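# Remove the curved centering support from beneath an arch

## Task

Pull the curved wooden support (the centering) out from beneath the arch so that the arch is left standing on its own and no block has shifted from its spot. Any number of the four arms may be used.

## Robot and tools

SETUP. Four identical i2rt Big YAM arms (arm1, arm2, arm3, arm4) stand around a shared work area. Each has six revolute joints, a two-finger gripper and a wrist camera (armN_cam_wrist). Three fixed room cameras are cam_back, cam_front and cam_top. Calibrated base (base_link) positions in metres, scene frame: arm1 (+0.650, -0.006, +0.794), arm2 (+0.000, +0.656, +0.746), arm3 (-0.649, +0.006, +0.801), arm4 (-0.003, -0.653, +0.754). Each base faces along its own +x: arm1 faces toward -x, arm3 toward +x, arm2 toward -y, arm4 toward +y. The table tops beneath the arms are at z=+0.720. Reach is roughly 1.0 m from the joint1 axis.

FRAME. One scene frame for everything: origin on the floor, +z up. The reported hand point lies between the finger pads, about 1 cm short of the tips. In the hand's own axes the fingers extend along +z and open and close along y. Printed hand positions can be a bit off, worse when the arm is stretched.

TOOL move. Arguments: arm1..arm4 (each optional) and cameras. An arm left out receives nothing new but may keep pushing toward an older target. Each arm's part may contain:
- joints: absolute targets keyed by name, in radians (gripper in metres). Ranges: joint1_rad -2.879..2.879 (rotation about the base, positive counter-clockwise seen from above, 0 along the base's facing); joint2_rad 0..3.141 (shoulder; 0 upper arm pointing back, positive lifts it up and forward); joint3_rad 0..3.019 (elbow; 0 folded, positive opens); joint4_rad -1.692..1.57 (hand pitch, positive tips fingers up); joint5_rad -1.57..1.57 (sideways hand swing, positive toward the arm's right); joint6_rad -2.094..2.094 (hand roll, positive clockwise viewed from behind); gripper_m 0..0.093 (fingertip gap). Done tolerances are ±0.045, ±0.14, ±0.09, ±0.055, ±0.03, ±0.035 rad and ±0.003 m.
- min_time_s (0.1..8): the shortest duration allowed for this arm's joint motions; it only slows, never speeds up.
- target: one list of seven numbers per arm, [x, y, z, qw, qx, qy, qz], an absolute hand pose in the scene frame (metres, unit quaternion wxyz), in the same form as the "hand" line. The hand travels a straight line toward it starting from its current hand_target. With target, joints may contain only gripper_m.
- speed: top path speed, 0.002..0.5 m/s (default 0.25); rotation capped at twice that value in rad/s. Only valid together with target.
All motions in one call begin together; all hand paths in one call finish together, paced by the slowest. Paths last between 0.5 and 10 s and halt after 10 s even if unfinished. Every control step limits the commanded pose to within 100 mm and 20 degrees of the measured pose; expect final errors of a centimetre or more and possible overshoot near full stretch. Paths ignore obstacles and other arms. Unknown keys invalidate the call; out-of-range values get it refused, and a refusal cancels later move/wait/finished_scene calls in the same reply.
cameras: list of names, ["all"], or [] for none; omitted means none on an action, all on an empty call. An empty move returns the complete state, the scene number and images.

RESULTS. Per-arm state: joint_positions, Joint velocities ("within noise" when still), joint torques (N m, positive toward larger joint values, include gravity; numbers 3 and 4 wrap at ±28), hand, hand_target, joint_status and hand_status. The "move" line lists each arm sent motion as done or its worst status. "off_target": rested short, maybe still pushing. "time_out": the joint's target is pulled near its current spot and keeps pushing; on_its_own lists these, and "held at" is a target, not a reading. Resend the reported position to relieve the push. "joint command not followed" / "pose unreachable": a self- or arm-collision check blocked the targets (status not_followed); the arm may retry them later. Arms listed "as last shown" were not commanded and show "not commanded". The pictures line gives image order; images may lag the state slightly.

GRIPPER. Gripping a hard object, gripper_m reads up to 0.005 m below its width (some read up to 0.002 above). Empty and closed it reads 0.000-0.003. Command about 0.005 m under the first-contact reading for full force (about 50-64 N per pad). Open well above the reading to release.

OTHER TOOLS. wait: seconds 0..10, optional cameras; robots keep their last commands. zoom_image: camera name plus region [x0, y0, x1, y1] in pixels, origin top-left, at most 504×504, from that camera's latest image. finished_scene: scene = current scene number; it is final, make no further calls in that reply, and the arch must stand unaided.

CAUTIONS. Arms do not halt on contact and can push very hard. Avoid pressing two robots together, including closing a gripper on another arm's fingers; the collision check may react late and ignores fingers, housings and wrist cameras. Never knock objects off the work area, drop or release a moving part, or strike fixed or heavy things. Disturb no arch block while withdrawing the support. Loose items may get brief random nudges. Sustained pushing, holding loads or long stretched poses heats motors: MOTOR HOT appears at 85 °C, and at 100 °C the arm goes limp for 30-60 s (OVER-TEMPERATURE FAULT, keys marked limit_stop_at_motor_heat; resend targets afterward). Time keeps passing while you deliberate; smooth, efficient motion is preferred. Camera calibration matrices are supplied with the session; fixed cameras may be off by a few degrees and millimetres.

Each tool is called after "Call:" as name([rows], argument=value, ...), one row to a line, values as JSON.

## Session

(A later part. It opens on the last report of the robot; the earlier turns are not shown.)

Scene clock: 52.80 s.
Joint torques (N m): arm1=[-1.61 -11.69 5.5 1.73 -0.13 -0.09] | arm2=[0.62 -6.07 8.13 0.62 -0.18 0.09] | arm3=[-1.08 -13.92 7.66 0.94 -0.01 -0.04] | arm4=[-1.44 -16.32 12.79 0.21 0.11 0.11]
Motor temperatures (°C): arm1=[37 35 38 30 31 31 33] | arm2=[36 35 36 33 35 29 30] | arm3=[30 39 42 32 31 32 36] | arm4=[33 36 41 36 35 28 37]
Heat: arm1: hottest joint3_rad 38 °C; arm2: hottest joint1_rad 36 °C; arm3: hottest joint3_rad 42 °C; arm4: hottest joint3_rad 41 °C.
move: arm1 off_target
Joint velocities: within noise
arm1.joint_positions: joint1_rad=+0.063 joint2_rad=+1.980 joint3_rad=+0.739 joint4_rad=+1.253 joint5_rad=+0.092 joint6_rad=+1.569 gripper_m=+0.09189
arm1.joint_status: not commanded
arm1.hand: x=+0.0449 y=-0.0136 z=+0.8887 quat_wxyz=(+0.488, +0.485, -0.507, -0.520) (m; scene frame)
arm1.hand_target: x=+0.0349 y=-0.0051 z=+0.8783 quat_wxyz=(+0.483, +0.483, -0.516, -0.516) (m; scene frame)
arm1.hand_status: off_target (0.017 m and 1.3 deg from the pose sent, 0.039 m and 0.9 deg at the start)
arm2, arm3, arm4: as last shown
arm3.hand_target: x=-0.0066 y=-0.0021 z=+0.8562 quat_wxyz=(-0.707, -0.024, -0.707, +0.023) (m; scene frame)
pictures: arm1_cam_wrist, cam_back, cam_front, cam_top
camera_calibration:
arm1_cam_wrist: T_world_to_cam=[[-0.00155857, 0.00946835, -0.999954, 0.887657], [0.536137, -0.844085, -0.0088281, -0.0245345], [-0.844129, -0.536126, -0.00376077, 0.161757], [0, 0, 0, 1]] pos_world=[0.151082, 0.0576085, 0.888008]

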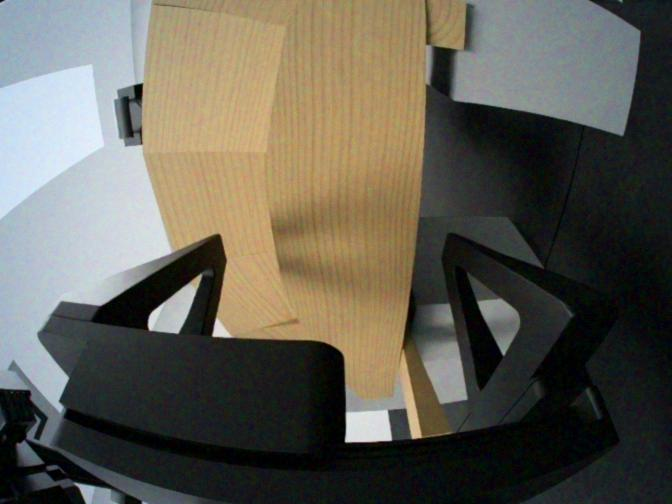

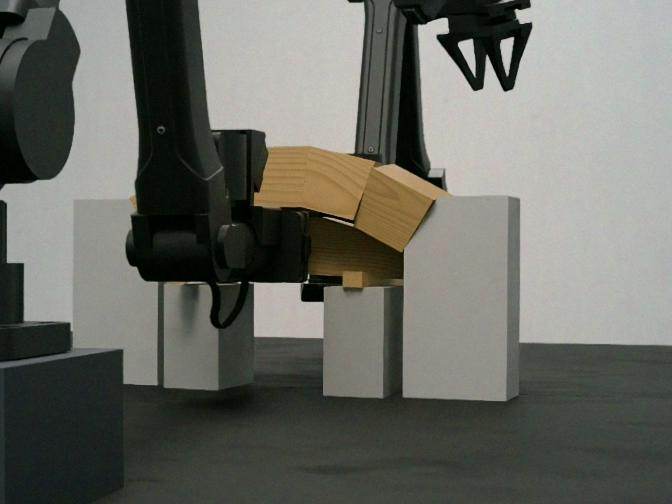

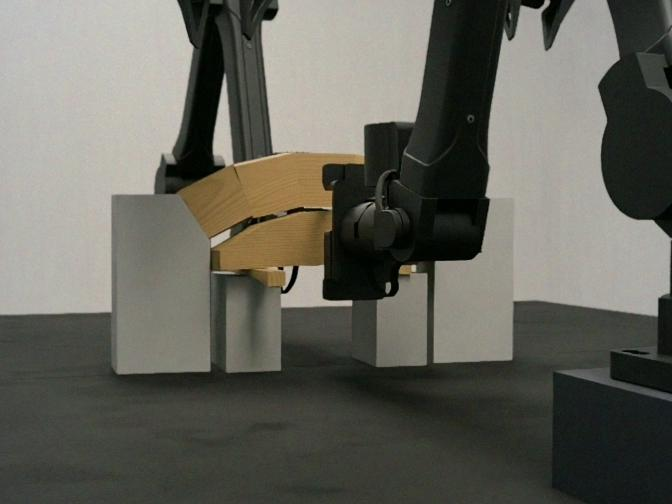

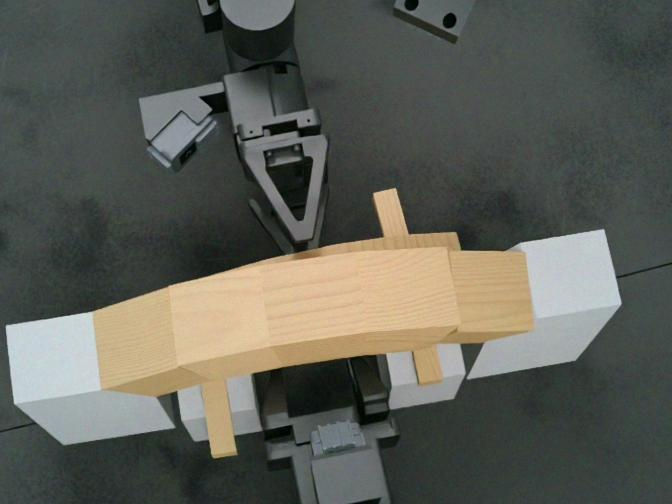

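Call:
move(arm1={"target":[0.012,-0.003,0.870,0.4833,0.4833,-0.5163,-0.5163],"speed":0.06}, cameras=["arm1_cam_wrist","cam_front","cam_top","cam_back"])

Call:
zoom_image(camera="cam_top", region=[200, 100, 480, 300])

Scene clock: 54.30 s.
Joint torques (N m): arm1=[-1.55 -12.63 5.82 1.69 -0.13 -0.09] | arm2=[0.73 -6.12 8.13 0.59 -0.19 0.08] | arm3=[-0.97 -13.98 7.65 0.91 -0.02 -0.04] | arm4=[-1.38 -15.79 12.72 0.18 0.12 0.11]
Motor temperatures (°C): arm1=[37 35 38 30 31 31 33] | arm2=[36 35 36 33 35 29 30] | arm3=[30 39 42 32 31 32 36] | arm4=[33 36 42 36 35 28 37]
Heat: arm1: hottest joint3_rad 38 °C; arm2: hottest joint1_rad 36 °C; arm3: hottest joint3_rad 42 °C; arm4: hottest joint3_rad 42 °C.
move: arm1 off_target
Joint velocities: within noise
arm1.joint_positions: joint1_rad=+0.058 joint2_rad=+2.027 joint3_rad=+0.805 joint4_rad=+1.232 joint5_rad=+0.087 joint6_rad=+1.569 gripper_m=+0.09189
arm1.joint_status: not commanded
arm1.hand: x=+0.0228 y=-0.0119 z=+0.8811 quat_wxyz=(+0.488, +0.485, -0.507, -0.520) (m; scene frame)
arm1.hand_target: x=+0.0129 y=-0.0030 z=+0.8703 quat_wxyz=(+0.483, +0.483, -0.516, -0.516) (m; scene frame)
arm1.hand_status: off_target (0.018 m and 1.2 deg from the pose sent, 0.039 m and 1.2 deg at the start)
arm2, arm3, arm4: as last shown
pictures: arm1_cam_wrist, cam_back, cam_front, cam_top
camera_calibration:
arm1_cam_wrist: T_world_to_cam=[[-0.00125199, 0.00954571, -0.999954, 0.880064], [0.53614, -0.844084, -0.00872903, -0.0114048], [-0.844128, -0.536127, -0.00406106, 0.144249], [0, 0, 0, 1]] pos_world=[0.128981, 0.0593085, 0.880509]

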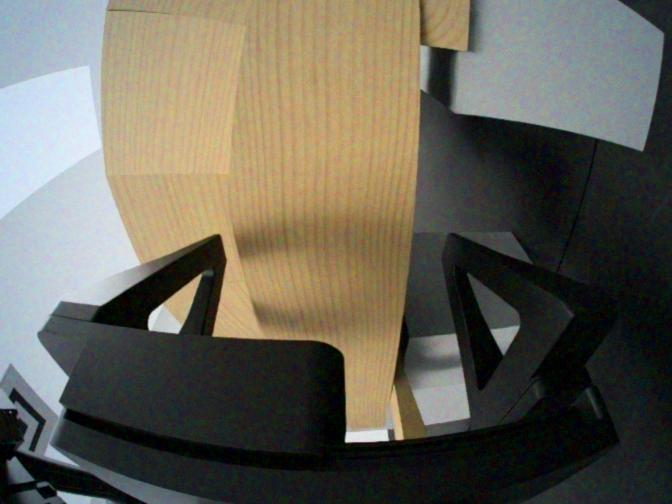

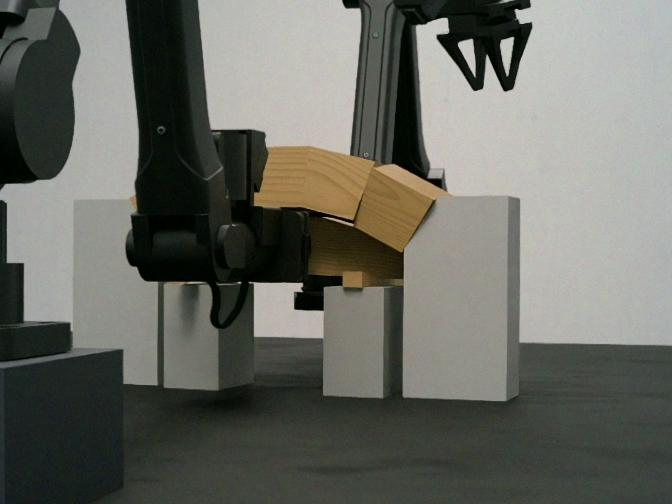

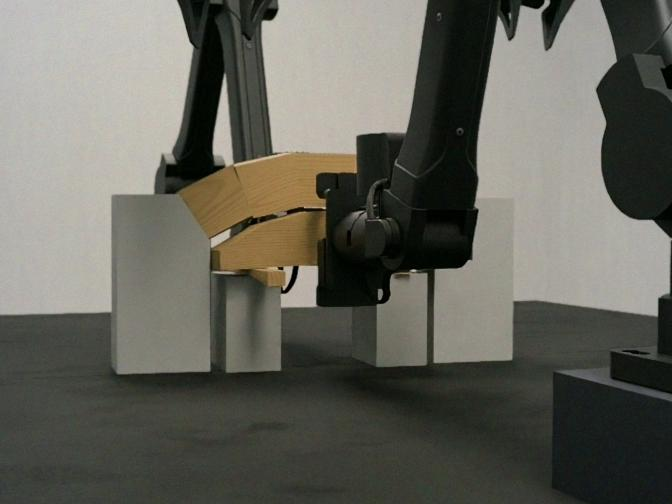

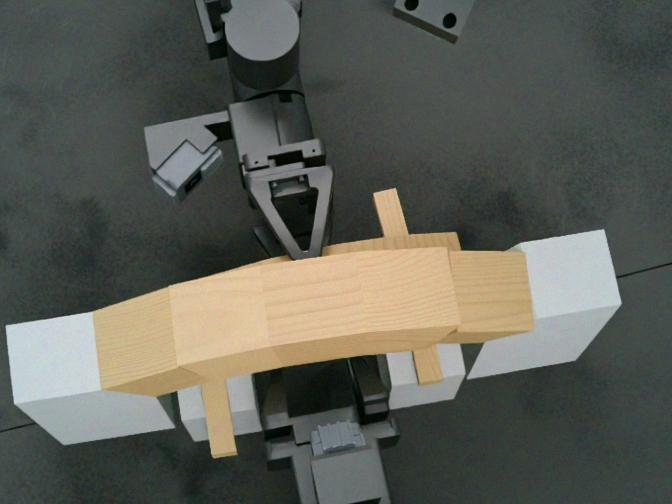

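Scaled by 1.800 from the camera's 672x504 image, which has a finer 960x720 frame.

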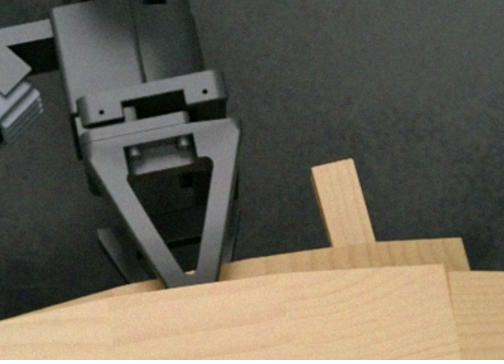

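Call:
move(arm1={"joints":{"gripper_m":0.062}}, cameras=["arm1_cam_wrist","cam_top"])

Call:
zoom_image(camera="cam_top", region=[200, 100, 480, 300])

Scene clock: 55.27 s.
Joint torques (N m): arm1=[-1.73 -12.69 5.64 1.66 -0.12 -0.1] | arm2=[0.67 -5.95 8.17 0.64 -0.19 0.07] | arm3=[-1.14 -13.98 7.65 0.92 -0.02 -0.03] | arm4=[-1.32 -16.15 12.86 0.28 0.13 0.11]
Motor temperatures (°C): arm1=[37 35 38 30 31 31 33] | arm2=[36 35 36 33 35 29 30] | arm3=[30 39 42 32 31 32 36] | arm4=[33 36 42 36 35 28 37]
Heat: arm1: hottest joint3_rad 38 °C; arm2: hottest joint1_rad 36 °C; arm3: hottest joint3_rad 42 °C; arm4: hottest joint3_rad 42 °C.
move: arm1 done
Joint velocities: within noise
arm1.joint_positions: joint1_rad=+0.058 joint2_rad=+2.027 joint3_rad=+0.808 joint4_rad=+1.232 joint5_rad=+0.087 joint6_rad=+1.569 gripper_m=+0.06215
arm1.joint_status: all done
arm1.hand: x=+0.0217 y=-0.0119 z=+0.8823 quat_wxyz=(+0.489, +0.484, -0.506, -0.520) (m; scene frame)
arm1.hand_target: x=+0.0130 y=-0.0030 z=+0.8702 quat_wxyz=(+0.483, +0.483, -0.516, -0.516) (m; scene frame)
arm1.hand_status: not commanded
arm2: as last shown
arm3.joint_positions: joint1_rad=-0.021 joint2_rad=+2.085 joint3_rad=+0.824 joint4_rad=+1.269 joint5_rad=+0.078 joint6_rad=+0.017 gripper_m=+0.05009
arm3.joint_status: not commanded
arm3.hand: x=-0.0172 y=+0.0035 z=+0.8610 quat_wxyz=(-0.707, -0.025, -0.706, +0.018) (m; scene frame)
arm3.hand_target: x=-0.0066 y=-0.0021 z=+0.8562 quat_wxyz=(-0.707, -0.023, -0.707, +0.024) (m; scene frame)
arm3.hand_status: not commanded
arm4.joint_positions: joint1_rad=-0.302 joint2_rad=+1.698 joint3_rad=+1.798 joint4_rad=-1.691 joint5_rad=+0.315 joint6_rad=-1.166 gripper_m=+0.05000
arm4.joint_status: not commanded
arm4.hand: x=+0.2005 y=-0.1829 z=+1.0559 quat_wxyz=(-0.003, +0.925, -0.344, +0.162) (m; scene frame)
arm4.hand_target: x=+0.2014 y=-0.1758 z=+1.0728 quat_wxyz=(-0.022, +0.923, -0.349, +0.161) (m; scene frame)
arm4.hand_status: not commanded
pictures: arm1_cam_wrist, cam_top
camera_calibration:
arm1_cam_wrist: T_world_to_cam=[[-0.00425136, 0.00940846, -0.999947, 0.881341], [0.536148, -0.844062, -0.0102212, -0.00957938], [-0.844113, -0.536163, -0.00145592, 0.140976], [0, 0, 0, 1]] pos_world=[0.127883, 0.0592087, 0.881401]

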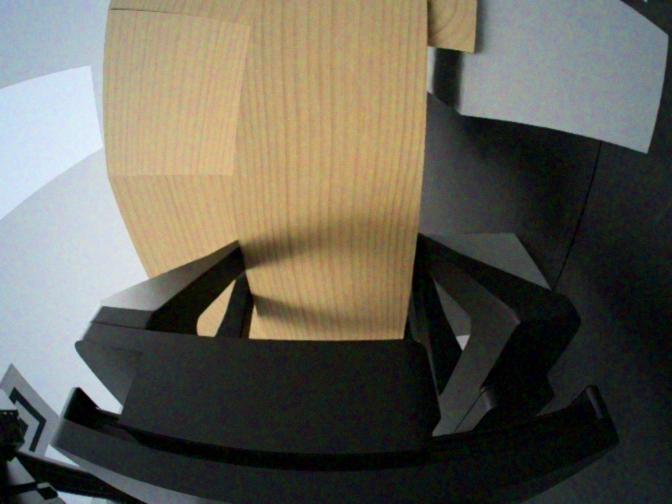

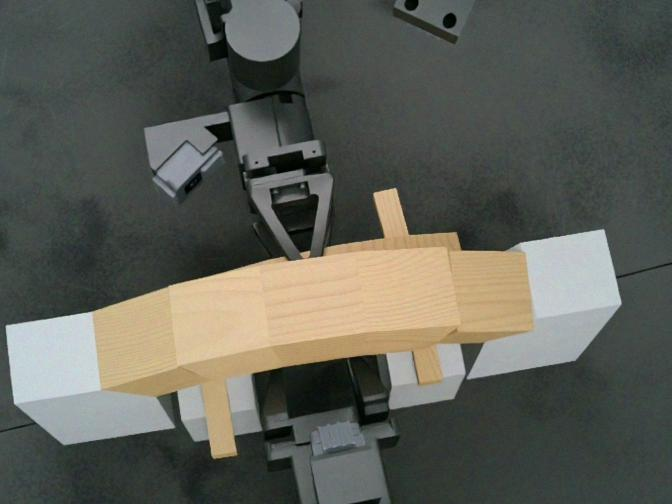

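Scaled by 1.800 from the camera's 672x504 image, which has a finer 960x720 frame.

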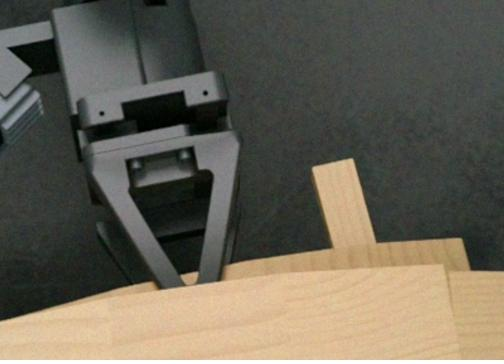

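Call:
move(arm1={"joints":{"gripper_m":0.054}}, cameras=["arm1_cam_wrist","cam_front"])

Call:
move(arm3={"target":[-0.07,0.002,0.858,0.7067,0.0235,0.7067,-0.0235],"speed":0.1}, cameras=[])

Scene clock: 56.03 s.
Joint torques (N m): arm1=[-1.61 -12.75 5.42 1.68 -0.12 -0.06] | arm2=[0.79 -6.07 8.12 0.58 -0.17 0.07] | arm3=[-1.03 -14.04 7.65 0.95 0.07 -0.03] | arm4=[-1.32 -16.03 12.72 0.36 0.13 0.1]
Motor temperatures (°C): arm1=[37 35 38 30 31 31 33] | arm2=[36 35 36 33 35 29 30] | arm3=[30 39 42 32 31 32 36] | arm4=[33 36 42 36 35 28 37]
Heat: arm1: hottest joint3_rad 38 °C; arm2: hottest joint1_rad 36 °C; arm3: hottest joint3_rad 42 °C; arm4: hottest joint3_rad 42 °C.
move: arm1 off_target
Joint velocities: within noise
arm1.joint_positions: joint1_rad=+0.058 joint2_rad=+2.027 joint3_rad=+0.812 joint4_rad=+1.233 joint5_rad=+0.087 joint6_rad=+1.567 gripper_m=+0.05744
arm1.joint_status: gripper_m off_target (ended at +0.05746, target +0.05400)
arm1.hand: x=+0.0206 y=-0.0117 z=+0.8836 quat_wxyz=(+0.489, +0.484, -0.505, -0.522) (m; scene frame)
arm1.hand_target: x=+0.0130 y=-0.0030 z=+0.8702 quat_wxyz=(+0.483, +0.483, -0.516, -0.516) (m; scene frame)
arm1.hand_status: not commanded
arm2, arm4: as last shown
arm3.joint_positions: joint1_rad=-0.021 joint2_rad=+2.085 joint3_rad=+0.824 joint4_rad=+1.269 joint5_rad=+0.076 joint6_rad=+0.017 gripper_m=+0.05008
arm3.joint_status: not commanded
arm3.hand: x=-0.0172 y=+0.0037 z=+0.8610 quat_wxyz=(-0.707, -0.024, -0.706, +0.017) (m; scene frame)
arm3.hand_target: x=-0.0066 y=-0.0021 z=+0.8562 quat_wxyz=(-0.707, -0.024, -0.707, +0.024) (m; scene frame)
arm3.hand_status: not commanded
pictures: arm1_cam_wrist, cam_front
camera_calibration:
arm1_cam_wrist: T_world_to_cam=[[-0.00762611, 0.0111692, -0.999909, 0.882615], [0.535777, -0.844251, -0.0135168, -0.00584699], [-0.844325, -0.535831, 0.000454139, 0.138479], [0, 0, 0, 1]] pos_world=[0.126785, 0.0594068, 0.882393]

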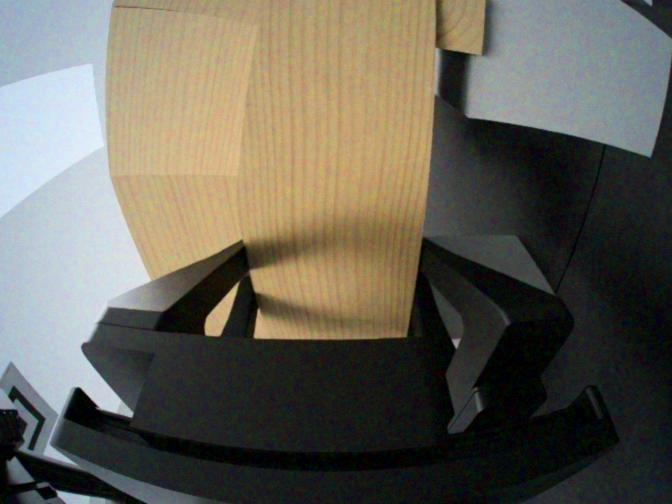

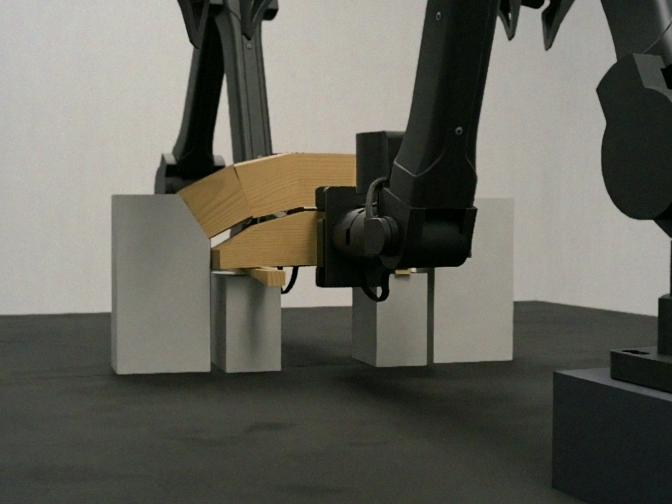

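Scene clock: 57.43 s.
Joint torques (N m): arm1=[-1.49 -12.63 5.33 1.63 -0.12 -0.07] | arm2=[0.5 -6.12 8.1 0.59 -0.19 0.08] | arm3=[-0.09 -16.5 2.91 2.25 0.27 -0.03] | arm4=[-1.03 -15.74 12.9 0.32 0.11 0.09]
Motor temperatures (°C): arm1=[37 35 38 30 31 31 33] | arm2=[36 35 36 33 35 29 30] | arm3=[30 39 42 32 31 32 36] | arm4=[33 36 42 36 35 28 36]
Heat: arm1: hottest joint3_rad 38 °C; arm2: hottest joint1_rad 36 °C; arm3: hottest joint3_rad 42 °C; arm4: hottest joint3_rad 42 °C.
move: arm3 off_target
Joint velocities: within noise
arm1.joint_positions: joint1_rad=+0.058 joint2_rad=+2.027 joint3_rad=+0.813 joint4_rad=+1.233 joint5_rad=+0.087 joint6_rad=+1.567 gripper_m=+0.05742
arm1.joint_status: not commanded
arm1.hand: x=+0.0202 y=-0.0118 z=+0.8840 quat_wxyz=(+0.489, +0.483, -0.505, -0.522) (m; scene frame)
arm1.hand_target: x=+0.0129 y=-0.0030 z=+0.8703 quat_wxyz=(+0.483, +0.483, -0.516, -0.516) (m; scene frame)
arm1.hand_status: not commanded
arm2.joint_positions: joint1_rad=-0.274 joint2_rad=+1.209 joint3_rad=+1.488 joint4_rad=-1.667 joint5_rad=-0.342 joint6_rad=+1.384 gripper_m=+0.05014
arm2.joint_status: not commanded
arm2.hand: x=-0.0584 y=+0.2953 z=+1.1268 quat_wxyz=(-0.131, -0.980, +0.050, -0.141) (m; scene frame)
arm2.hand_target: x=-0.0596 y=+0.2997 z=+1.1194 quat_wxyz=(-0.118, -0.980, +0.060, -0.146) (m; scene frame)
arm2.hand_status: not commanded
arm3.joint_positions: joint1_rad=-0.021 joint2_rad=+2.076 joint3_rad=+0.681 joint4_rad=+1.364 joint5_rad=+0.083 joint6_rad=+0.017 gripper_m=+0.05008
arm3.joint_status: not commanded
arm3.hand: x=-0.0700 y=+0.0015 z=+0.8415 quat_wxyz=(-0.693, -0.026, -0.720, +0.020) (m; scene frame)
arm3.hand_target: x=-0.0700 y=+0.0019 z=+0.8578 quat_wxyz=(-0.707, -0.024, -0.707, +0.024) (m; scene frame)
arm3.hand_status: off_target (0.016 m and 2.2 deg from the pose sent, 0.053 m and 0.8 deg at the start)
arm4: as last shown
pictures: none
No camera images: "cameras" was empty.

Call:
move(arm1={"target":[0.09,-0.008,0.874,0.4833,0.4833,-0.5163,-0.5163],"speed":0.06,"joints":{"gripper_m":0.05}}, cameras=["cam_top","cam_front","arm1_cam_wrist"])

Scene clock: 59.67 s.
Joint torques (N m): arm1=[-0.38 -13.33 2.73 3.47 0.11 -0.12] | arm2=[0.5 -5.89 8.12 0.54 -0.18 0.08] | arm3=[-0.09 -16.56 2.91 2.28 0.27 -0.02] | arm4=[-1.03 -15.79 12.75 0.18 0.14 0.09]
Motor temperatures (°C): arm1=[37 35 38 30 31 31 33] | arm2=[36 35 37 33 35 29 30] | arm3=[30 40 41 32 31 32 36] | arm4=[33 36 42 36 35 28 36]
Heat: arm1: hottest joint3_rad 38 °C; arm2: hottest joint3_rad 37 °C; arm3: hottest joint3_rad 41 °C; arm4: hottest joint3_rad 42 °C.
move: arm1 off_target
Joint velocities: within noise
arm1.joint_positions: joint1_rad=+0.058 joint2_rad=+1.981 joint3_rad=+0.611 joint4_rad=+1.331 joint5_rad=+0.097 joint6_rad=+1.570 gripper_m=+0.05740
arm1.joint_status: gripper_m off_target (ended at +0.05740, target +0.05000)
arm1.hand: x=+0.0921 y=-0.0075 z=+0.8627 quat_wxyz=(+0.471, +0.496, -0.522, -0.510) (m; scene frame)
arm1.hand_target: x=+0.0901 y=-0.0080 z=+0.8740 quat_wxyz=(+0.483, +0.483, -0.516, -0.516) (m; scene frame)
arm1.hand_status: off_target (0.011 m and 2.2 deg from the pose sent, 0.070 m and 1.6 deg at the start)
arm2, arm3, arm4: as last shown
pictures: arm1_cam_wrist, cam_front, cam_top
camera_calibration:
arm1_cam_wrist: T_world_to_cam=[[0.0498197, 0.0106016, -0.998702, 0.855945], [0.52646, -0.850025, 0.0172389, -0.0665919], [-0.848739, -0.526635, -0.0479293, 0.243351], [0, 0, 0, 1]] pos_world=[0.198956, 0.0624779, 0.867646]

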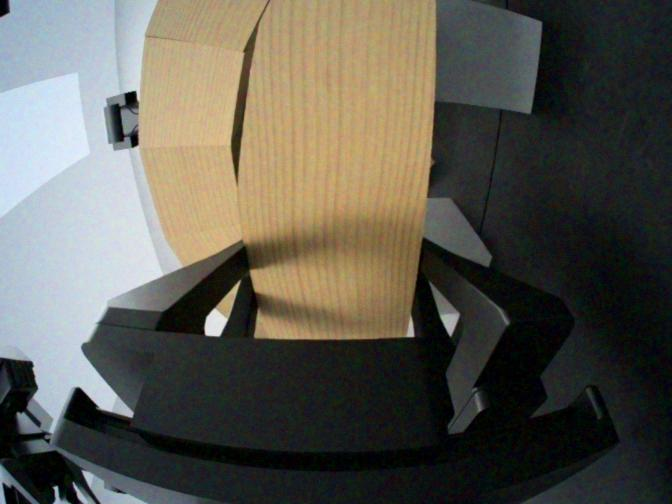

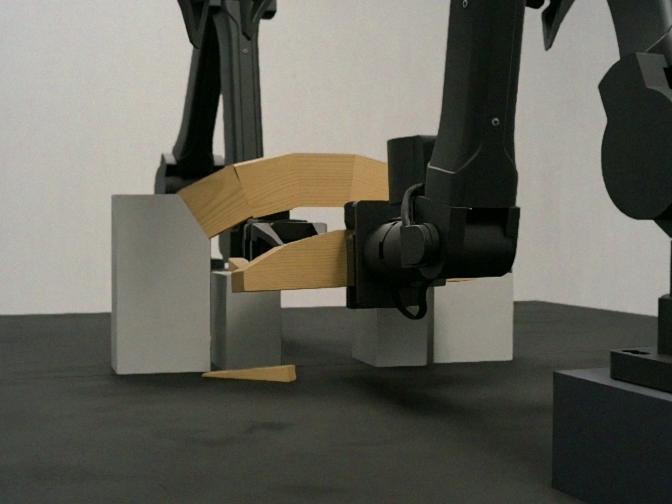

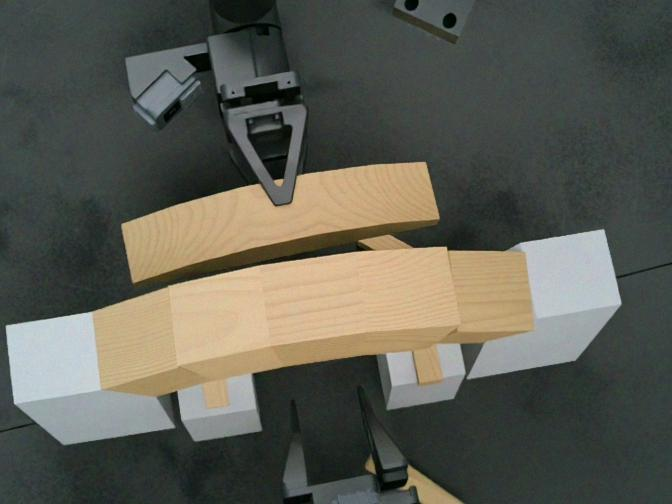

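Call:
move(arm1={"target":[0.19,-0.0148,0.87,0.4066,0.5494,-0.5869,-0.4343],"speed":0.12}, cameras=[])

Call:
move(arm1={"target":[0.19,-0.0148,0.805,0.4066,0.5494,-0.5869,-0.4343],"speed":0.1}, cameras=["cam_top","cam_front","cam_back"])

Scene clock: 63.10 s.
Joint torques (N m): arm1=[0.79 -11.22 3.14 2.51 0.21 -0.08] | arm2=[0.62 -6.24 8.1 0.54 -0.18 0.08] | arm3=[-0.09 -16.5 2.91 2.28 0.28 -0.04] | arm4=[-0.91 -16.21 12.7 0.27 0.14 0.09]
Motor temperatures (°C): arm1=[37 35 38 30 31 31 33] | arm2=[36 35 37 33 35 29 30] | arm3=[30 40 41 33 31 32 36] | arm4=[33 36 43 36 34 28 36]
Heat: arm1: hottest joint3_rad 38 °C; arm2: hottest joint3_rad 37 °C; arm3: hottest joint3_rad 41 °C; arm4: hottest joint3_rad 43 °C.
move: arm1 off_target
Joint velocities: within noise
arm1.joint_positions: joint1_rad=+0.073 joint2_rad=+1.633 joint3_rad=+0.360 joint4_rad=+0.925 joint5_rad=+0.117 joint6_rad=+1.608 gripper_m=+0.05740
arm1.joint_status: not commanded
arm1.hand: x=+0.1929 y=-0.0078 z=+0.8509 quat_wxyz=(+0.388, +0.558, -0.596, -0.426) (m; scene frame)
arm1.hand_target: x=+0.1899 y=-0.0146 z=+0.8696 quat_wxyz=(+0.407, +0.549, -0.587, -0.434) (m; scene frame)
arm1.hand_status: off_target (0.021 m and 2.7 deg from the pose sent, 0.098 m and 15.0 deg at the start)
arm2, arm3, arm4: as last shown
pictures: none
No camera images: "cameras" was empty.

Scene clock: 64.57 s.
Joint torques (N m): arm1=[0.79 -9.23 1.98 4.74 0.21 -0.1] | arm2=[0.62 -6.12 8.1 0.59 -0.18 0.07] | arm3=[-0.15 -16.5 2.92 2.24 0.28 -0.04] | arm4=[-0.79 -16.03 12.86 0.29 0.11 0.07]
Motor temperatures (°C): arm1=[37 35 38 30 31 31 34] | arm2=[36 35 37 33 35 29 30] | arm3=[30 40 41 33 31 31 36] | arm4=[33 36 43 36 34 28 36]
Heat: arm1: hottest joint3_rad 38 °C; arm2: hottest joint3_rad 37 °C; arm3: hottest joint3_rad 41 °C; arm4: hottest joint3_rad 43 °C.
move: arm1 off_target
Joint velocities: within noise
arm1.joint_positions: joint1_rad=+0.076 joint2_rad=+1.907 joint3_rad=+0.360 joint4_rad=+1.182 joint5_rad=+0.119 joint6_rad=+1.610 gripper_m=+0.05740
arm1.joint_status: not commanded
arm1.hand: x=+0.1995 y=-0.0078 z=+0.7915 quat_wxyz=(+0.384, +0.562, -0.599, -0.422) (m; scene frame)
arm1.hand_target: x=+0.1904 y=-0.0149 z=+0.8051 quat_wxyz=(+0.407, +0.550, -0.587, -0.434) (m; scene frame)
arm1.hand_status: off_target (0.018 m and 3.6 deg from the pose sent, 0.046 m and 2.7 deg at the start)
arm2, arm3, arm4: as last shown
pictures: cam_back, cam_front, cam_top

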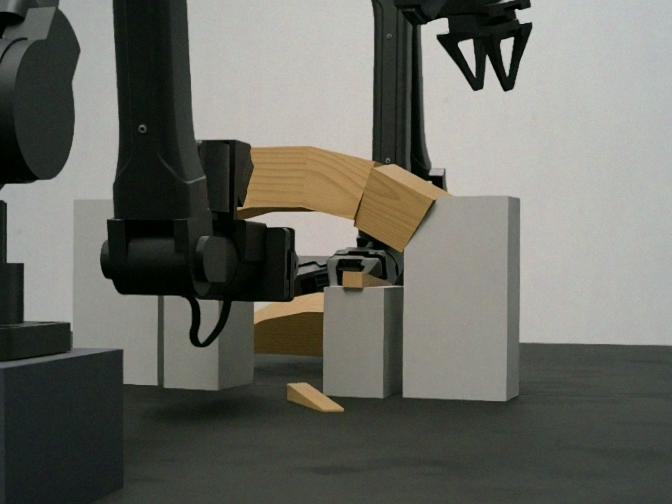

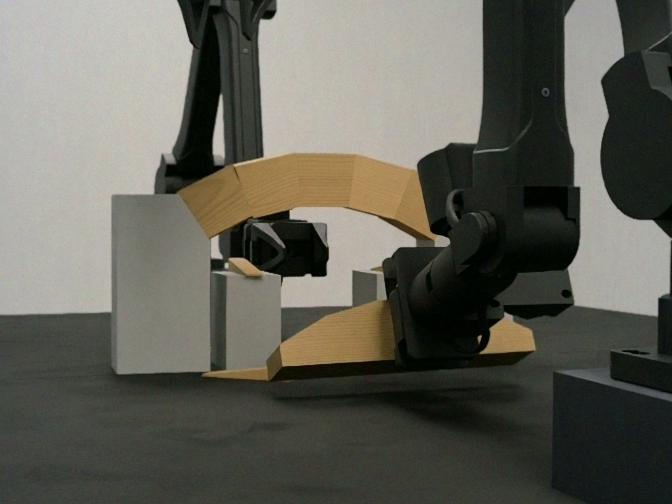

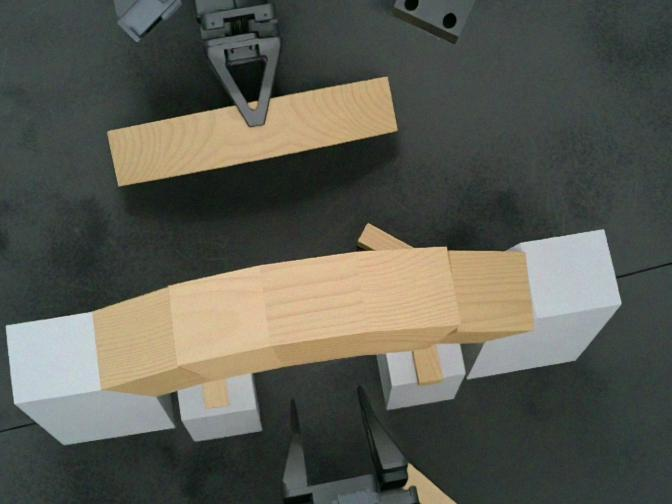

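Call:
move(arm1={"target":[0.19,-0.0148,0.797,0.418,0.534,-0.6013,-0.4236],"speed":0.06}, cameras=["cam_front","cam_back"])

Call:
zoom_image(camera="cam_front", region=[250, 260, 560, 420])

Scene clock: 66.17 s.
Joint torques (N m): arm1=[0.85 -9.11 2.1 4.74 0.21 -0.09] | arm2=[0.56 -6.12 8.16 0.55 -0.17 0.09] | arm3=[-0.09 -16.44 2.86 2.29 0.26 -0.03] | arm4=[-1.26 -15.74 12.75 0.32 0.15 0.11]
Motor temperatures (°C): arm1=[37 35 38 31 31 31 34] | arm2=[36 35 37 33 35 29 30] | arm3=[30 41 40 33 31 31 36] | arm4=[33 36 43 36 34 28 36]
Heat: arm1: hottest joint3_rad 38 °C; arm2: hottest joint3_rad 37 °C; arm3: hottest joint2_rad 41 °C; arm4: hottest joint3_rad 43 °C.
move: arm1 off_target
Joint velocities: within noise
arm1.joint_positions: joint1_rad=+0.076 joint2_rad=+1.945 joint3_rad=+0.360 joint4_rad=+1.217 joint5_rad=+0.119 joint6_rad=+1.661 gripper_m=+0.05740
arm1.joint_status: not commanded
arm1.hand: x=+0.2016 y=-0.0077 z=+0.7833 quat_wxyz=(+0.393, +0.547, -0.614, -0.411) (m; scene frame)
arm1.hand_target: x=+0.1905 y=-0.0148 z=+0.7970 quat_wxyz=(+0.418, +0.534, -0.601, -0.423) (m; scene frame)
arm1.hand_status: off_target (0.019 m and 3.8 deg from the pose sent, 0.013 m and 5.1 deg at the start)
arm2, arm3, arm4: as last shown
pictures: cam_back, cam_front

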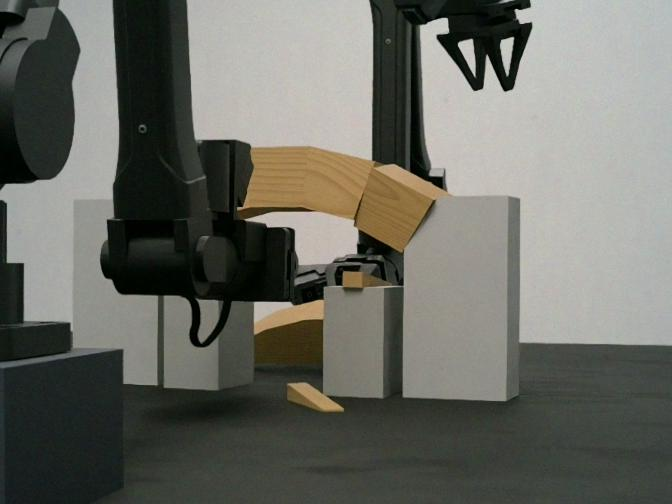

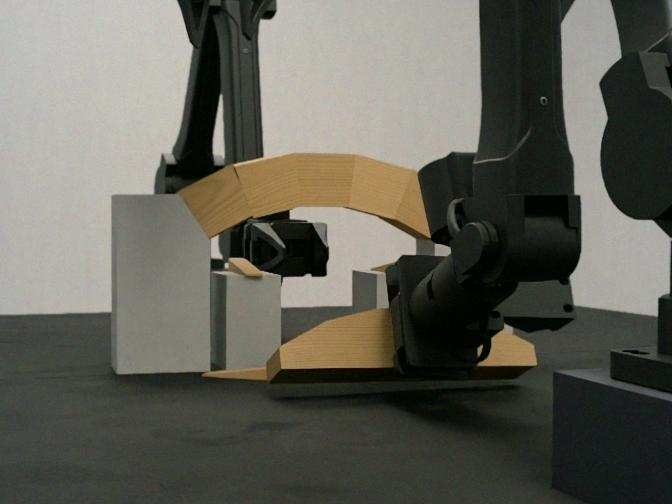

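Scaled by 1.626 from the camera's 672x504 image, which has a finer 960x720 frame.

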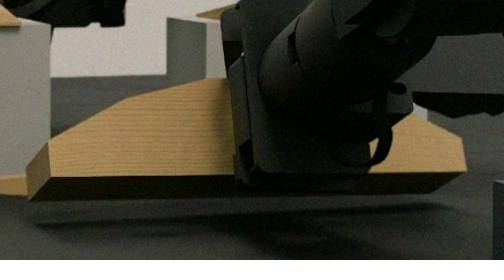

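Call:
move(arm1={"target":[0.19,-0.0148,0.789,0.418,0.534,-0.6013,-0.4236],"speed":0.05}, cameras=["cam_front"])

Call:
zoom_image(camera="cam_front", region=[250, 260, 560, 420])

Call:
move(arm1={"target":[0.19,-0.0148,0.783,0.418,0.534,-0.6013,-0.4236],"speed":0.05}, cameras=["cam_front"])

Call:
zoom_image(camera="cam_front", region=[250, 260, 560, 420])

Scene clock: 67.47 s.
Joint torques (N m): arm1=[0.73 -9 2.26 4.41 0.16 -0.09] | arm2=[0.56 -5.89 8.08 0.57 -0.16 0.07] | arm3=[-0.32 -16.38 2.89 2.32 0.27 -0.03] | arm4=[-1.32 -16.09 12.78 0.39 0.13 0.1]
Motor temperatures (°C): arm1=[37 35 38 31 31 31 34] | arm2=[36 35 37 33 35 29 30] | arm3=[30 41 40 33 31 31 36] | arm4=[33 37 43 36 34 28 36]
Heat: arm1: hottest joint3_rad 38 °C; arm2: hottest joint3_rad 37 °C; arm3: hottest joint2_rad 41 °C; arm4: hottest joint3_rad 43 °C.
move: arm1 off_target
Joint velocities: within noise
arm1.joint_positions: joint1_rad=+0.077 joint2_rad=+1.979 joint3_rad=+0.360 joint4_rad=+1.256 joint5_rad=+0.121 joint6_rad=+1.662 gripper_m=+0.05740
arm1.joint_status: not commanded
arm1.hand: x=+0.2032 y=-0.0077 z=+0.7777 quat_wxyz=(+0.394, +0.546, -0.614, -0.412) (m; scene frame)
arm1.hand_target: x=+0.1906 y=-0.0148 z=+0.7891 quat_wxyz=(+0.418, +0.534, -0.601, -0.423) (m; scene frame)
arm1.hand_status: off_target (0.019 m and 3.6 deg from the pose sent, 0.015 m and 3.8 deg at the start)
arm2, arm3, arm4: as last shown
pictures: cam_front

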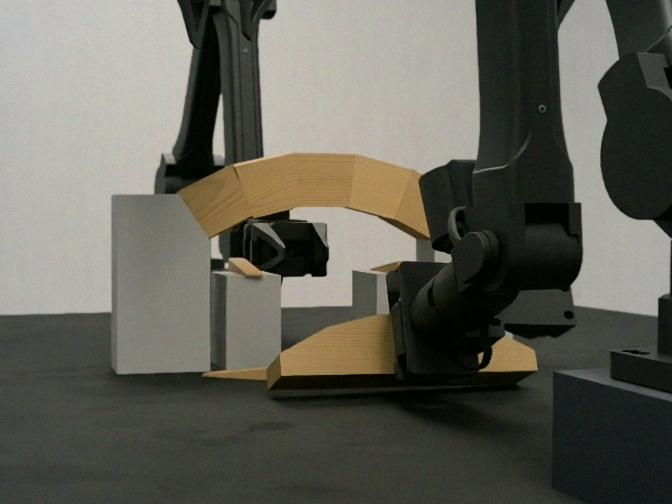

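Scaled by 1.626 from the camera's 672x504 image, which has a finer 960x720 frame.

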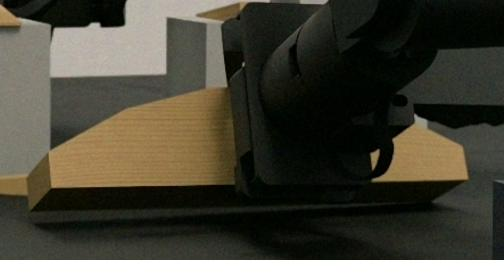

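Scene clock: 68.43 s.
Joint torques (N m): arm1=[0.73 -8.53 2.06 4.16 0.03 -0.07] | arm2=[0.5 -6.18 8.08 0.62 -0.19 0.07] | arm3=[-0.15 -16.5 2.88 2.28 0.27 -0.03] | arm4=[-0.97 -15.97 12.66 0.27 0.16 0.07]
Motor temperatures (°C): arm1=[37 35 38 31 31 31 34] | arm2=[36 35 37 33 35 29 30] | arm3=[30 41 40 33 31 31 36] | arm4=[33 37 43 35 34 28 36]
Heat: arm1: hottest joint3_rad 38 °C; arm2: hottest joint3_rad 37 °C; arm3: hottest joint2_rad 41 °C; arm4: hottest joint3_rad 43 °C.
move: arm1 off_target
Joint velocities: within noise
arm1.joint_positions: joint1_rad=+0.078 joint2_rad=+2.002 joint3_rad=+0.366 joint4_rad=+1.288 joint5_rad=+0.125 joint6_rad=+1.660 gripper_m=+0.05740
arm1.joint_status: not commanded
arm1.hand: x=+0.2011 y=-0.0076 z=+0.7765 quat_wxyz=(+0.398, +0.543, -0.611, -0.418) (m; scene frame)
arm1.hand_target: x=+0.1905 y=-0.0149 z=+0.7831 quat_wxyz=(+0.418, +0.534, -0.601, -0.423) (m; scene frame)
arm1.hand_status: off_target (0.015 m and 2.8 deg from the pose sent, 0.016 m and 3.6 deg at the start)
arm2, arm3: as last shown
arm4.joint_positions: joint1_rad=-0.302 joint2_rad=+1.698 joint3_rad=+1.798 joint4_rad=-1.691 joint5_rad=+0.315 joint6_rad=-1.166 gripper_m=+0.05000
arm4.joint_status: not commanded
arm4.hand: x=+0.2005 y=-0.1829 z=+1.0559 quat_wxyz=(-0.003, +0.925, -0.344, +0.162) (m; scene frame)
arm4.hand_target: x=+0.2014 y=-0.1758 z=+1.0728 quat_wxyz=(-0.022, +0.923, -0.349, +0.161) (m; scene frame)
arm4.hand_status: not commanded
pictures: cam_front

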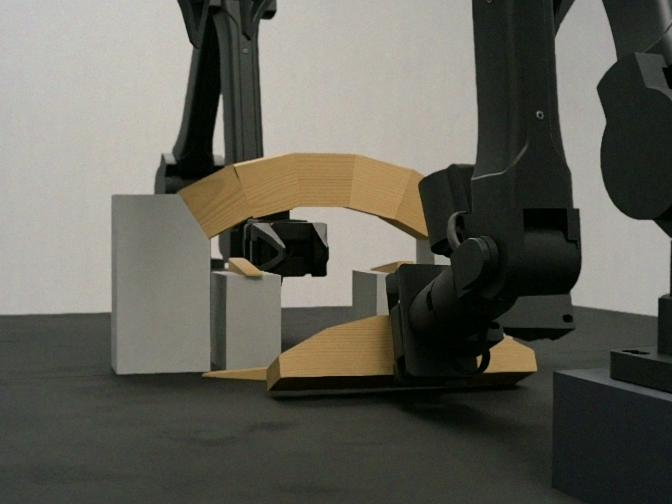

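Scaled by 1.626 from the camera's 672x504 image, which has a finer 960x720 frame.

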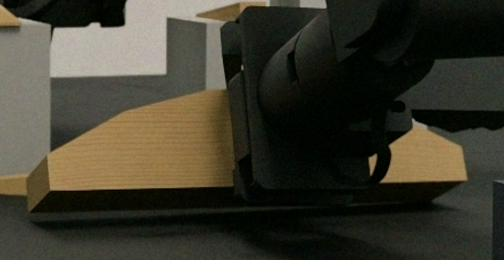

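Call:
move(arm1={"joints":{"gripper_m":0.064}}, cameras=["cam_front"])

Call:
zoom_image(camera="cam_front", region=[250, 260, 560, 420])

Call:
move(arm1={"target":[0.26,-0.019,0.80,0.418,0.534,-0.6013,-0.4236],"speed":0.05,"joints":{"gripper_m":0.07}}, cameras=["cam_front","cam_top","cam_back"])

Scene clock: 69.27 s.
Joint torques (N m): arm1=[0.79 -8.7 1.91 3.99 0.03 -0.07] | arm2=[0.38 -6.24 8.12 0.57 -0.17 0.09] | arm3=[-0.09 -16.5 2.88 2.26 0.28 -0.03] | arm4=[-0.97 -15.79 12.77 0.23 0.16 0.1]
Motor temperatures (°C): arm1=[37 35 38 31 31 31 34] | arm2=[36 35 37 33 35 29 30] | arm3=[30 41 40 33 31 31 36] | arm4=[33 37 44 35 34 28 36]
Heat: arm1: hottest joint3_rad 38 °C; arm2: hottest joint3_rad 37 °C; arm3: hottest joint2_rad 41 °C; arm4: hottest joint3_rad 44 °C.
move: arm1 done
Joint velocities: within noise
arm1.joint_positions: joint1_rad=+0.078 joint2_rad=+2.004 joint3_rad=+0.368 joint4_rad=+1.291 joint5_rad=+0.125 joint6_rad=+1.660 gripper_m=+0.06389
arm1.joint_status: all done
arm1.hand: x=+0.2001 y=-0.0077 z=+0.7768 quat_wxyz=(+0.399, +0.542, -0.610, -0.418) (m; scene frame)
arm1.hand_target: x=+0.1905 y=-0.0149 z=+0.7832 quat_wxyz=(+0.418, +0.534, -0.601, -0.423) (m; scene frame)
arm1.hand_status: not commanded
arm2, arm3, arm4: as last shown
pictures: cam_front

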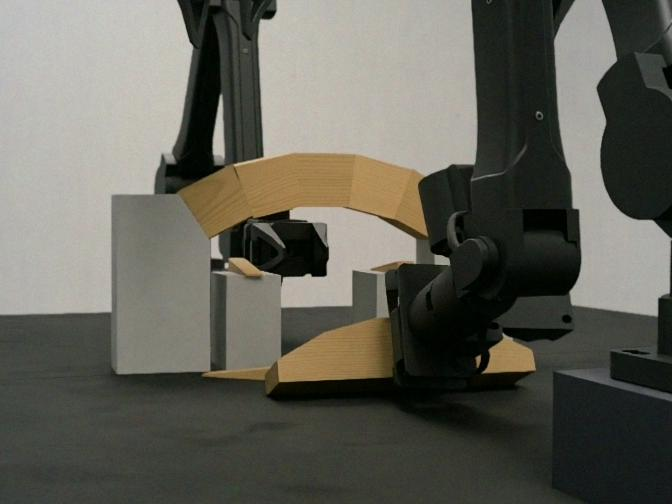

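Scaled by 1.626 from the camera's 672x504 image, which has a finer 960x720 frame.

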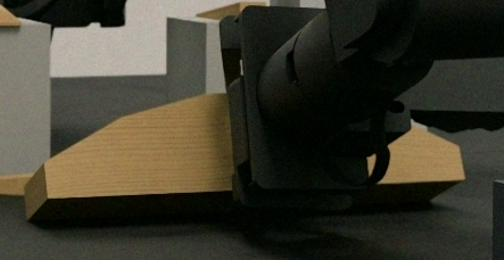

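Scene clock: 71.27 s.
Joint torques (N m): arm1=[0.73 -9.17 -1.03 3.48 0.16 -0.06] | arm2=[0.44 -6.01 8.12 0.54 -0.18 0.07] | arm3=[-0.15 -16.44 2.88 2.26 0.27 -0.03] | arm4=[-1.49 -15.91 12.85 0.34 0.15 0.11]
Motor temperatures (°C): arm1=[37 35 38 31 31 31 34] | arm2=[36 35 37 33 35 29 30] | arm3=[30 41 40 33 31 31 36] | arm4=[33 37 44 35 34 28 36]
Heat: arm1: hottest joint3_rad 38 °C; arm2: hottest joint3_rad 37 °C; arm3: hottest joint2_rad 41 °C; arm4: hottest joint3_rad 44 °C.
move: arm1 off_target
Joint velocities: within noise
arm1.joint_positions: joint1_rad=+0.114 joint2_rad=+1.991 joint3_rad=+0.206 joint4_rad=+1.447 joint5_rad=+0.157 joint6_rad=+1.672 gripper_m=+0.06990
arm1.joint_status: all done
arm1.hand: x=+0.2603 y=-0.0132 z=+0.7893 quat_wxyz=(+0.402, +0.541, -0.608, -0.420) (m; scene frame)
arm1.hand_target: x=+0.2600 y=-0.0189 z=+0.7998 quat_wxyz=(+0.418, +0.534, -0.601, -0.423) (m; scene frame)
arm1.hand_status: off_target (0.012 m and 2.1 deg from the pose sent, 0.065 m and 2.6 deg at the start)
arm2.joint_positions: joint1_rad=-0.274 joint2_rad=+1.209 joint3_rad=+1.488 joint4_rad=-1.667 joint5_rad=-0.342 joint6_rad=+1.384 gripper_m=+0.05014
arm2.joint_status: not commanded
arm2.hand: x=-0.0584 y=+0.2953 z=+1.1268 quat_wxyz=(-0.131, -0.980, +0.050, -0.141) (m; scene frame)
arm2.hand_target: x=-0.0596 y=+0.2997 z=+1.1194 quat_wxyz=(-0.118, -0.980, +0.060, -0.146) (m; scene frame)
arm2.hand_status: not commanded
arm3.joint_positions: joint1_rad=-0.021 joint2_rad=+2.076 joint3_rad=+0.681 joint4_rad=+1.364 joint5_rad=+0.083 joint6_rad=+0.017 gripper_m=+0.05008
arm3.joint_status: not commanded
arm3.hand: x=-0.0700 y=+0.0015 z=+0.8415 quat_wxyz=(-0.693, -0.026, -0.720, +0.020) (m; scene frame)
arm3.hand_target: x=-0.0700 y=+0.0019 z=+0.8578 quat_wxyz=(-0.707, -0.024, -0.707, +0.024) (m; scene frame)
arm3.hand_status: not commanded
arm4: as last shown
pictures: cam_back, cam_front, cam_top

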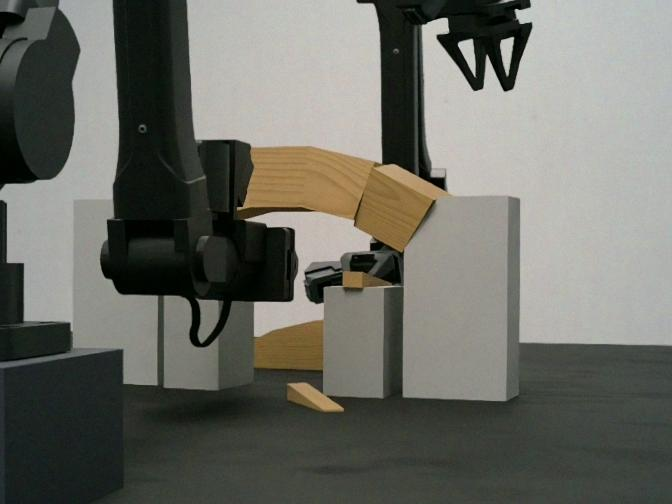

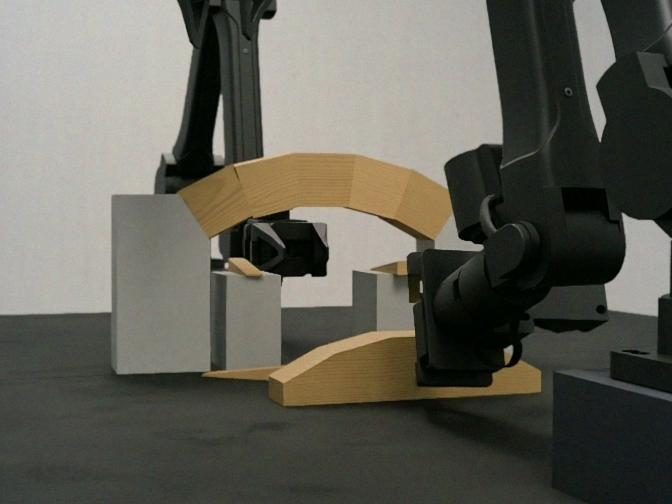

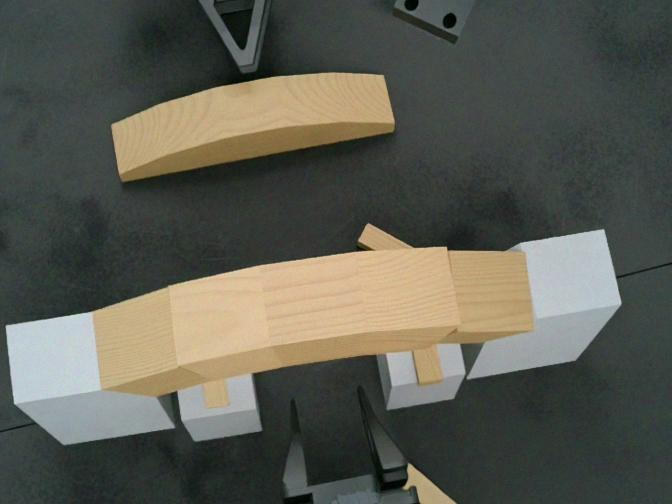

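Call:
finished_scene(scene=1)

The scene is finished: the task was done.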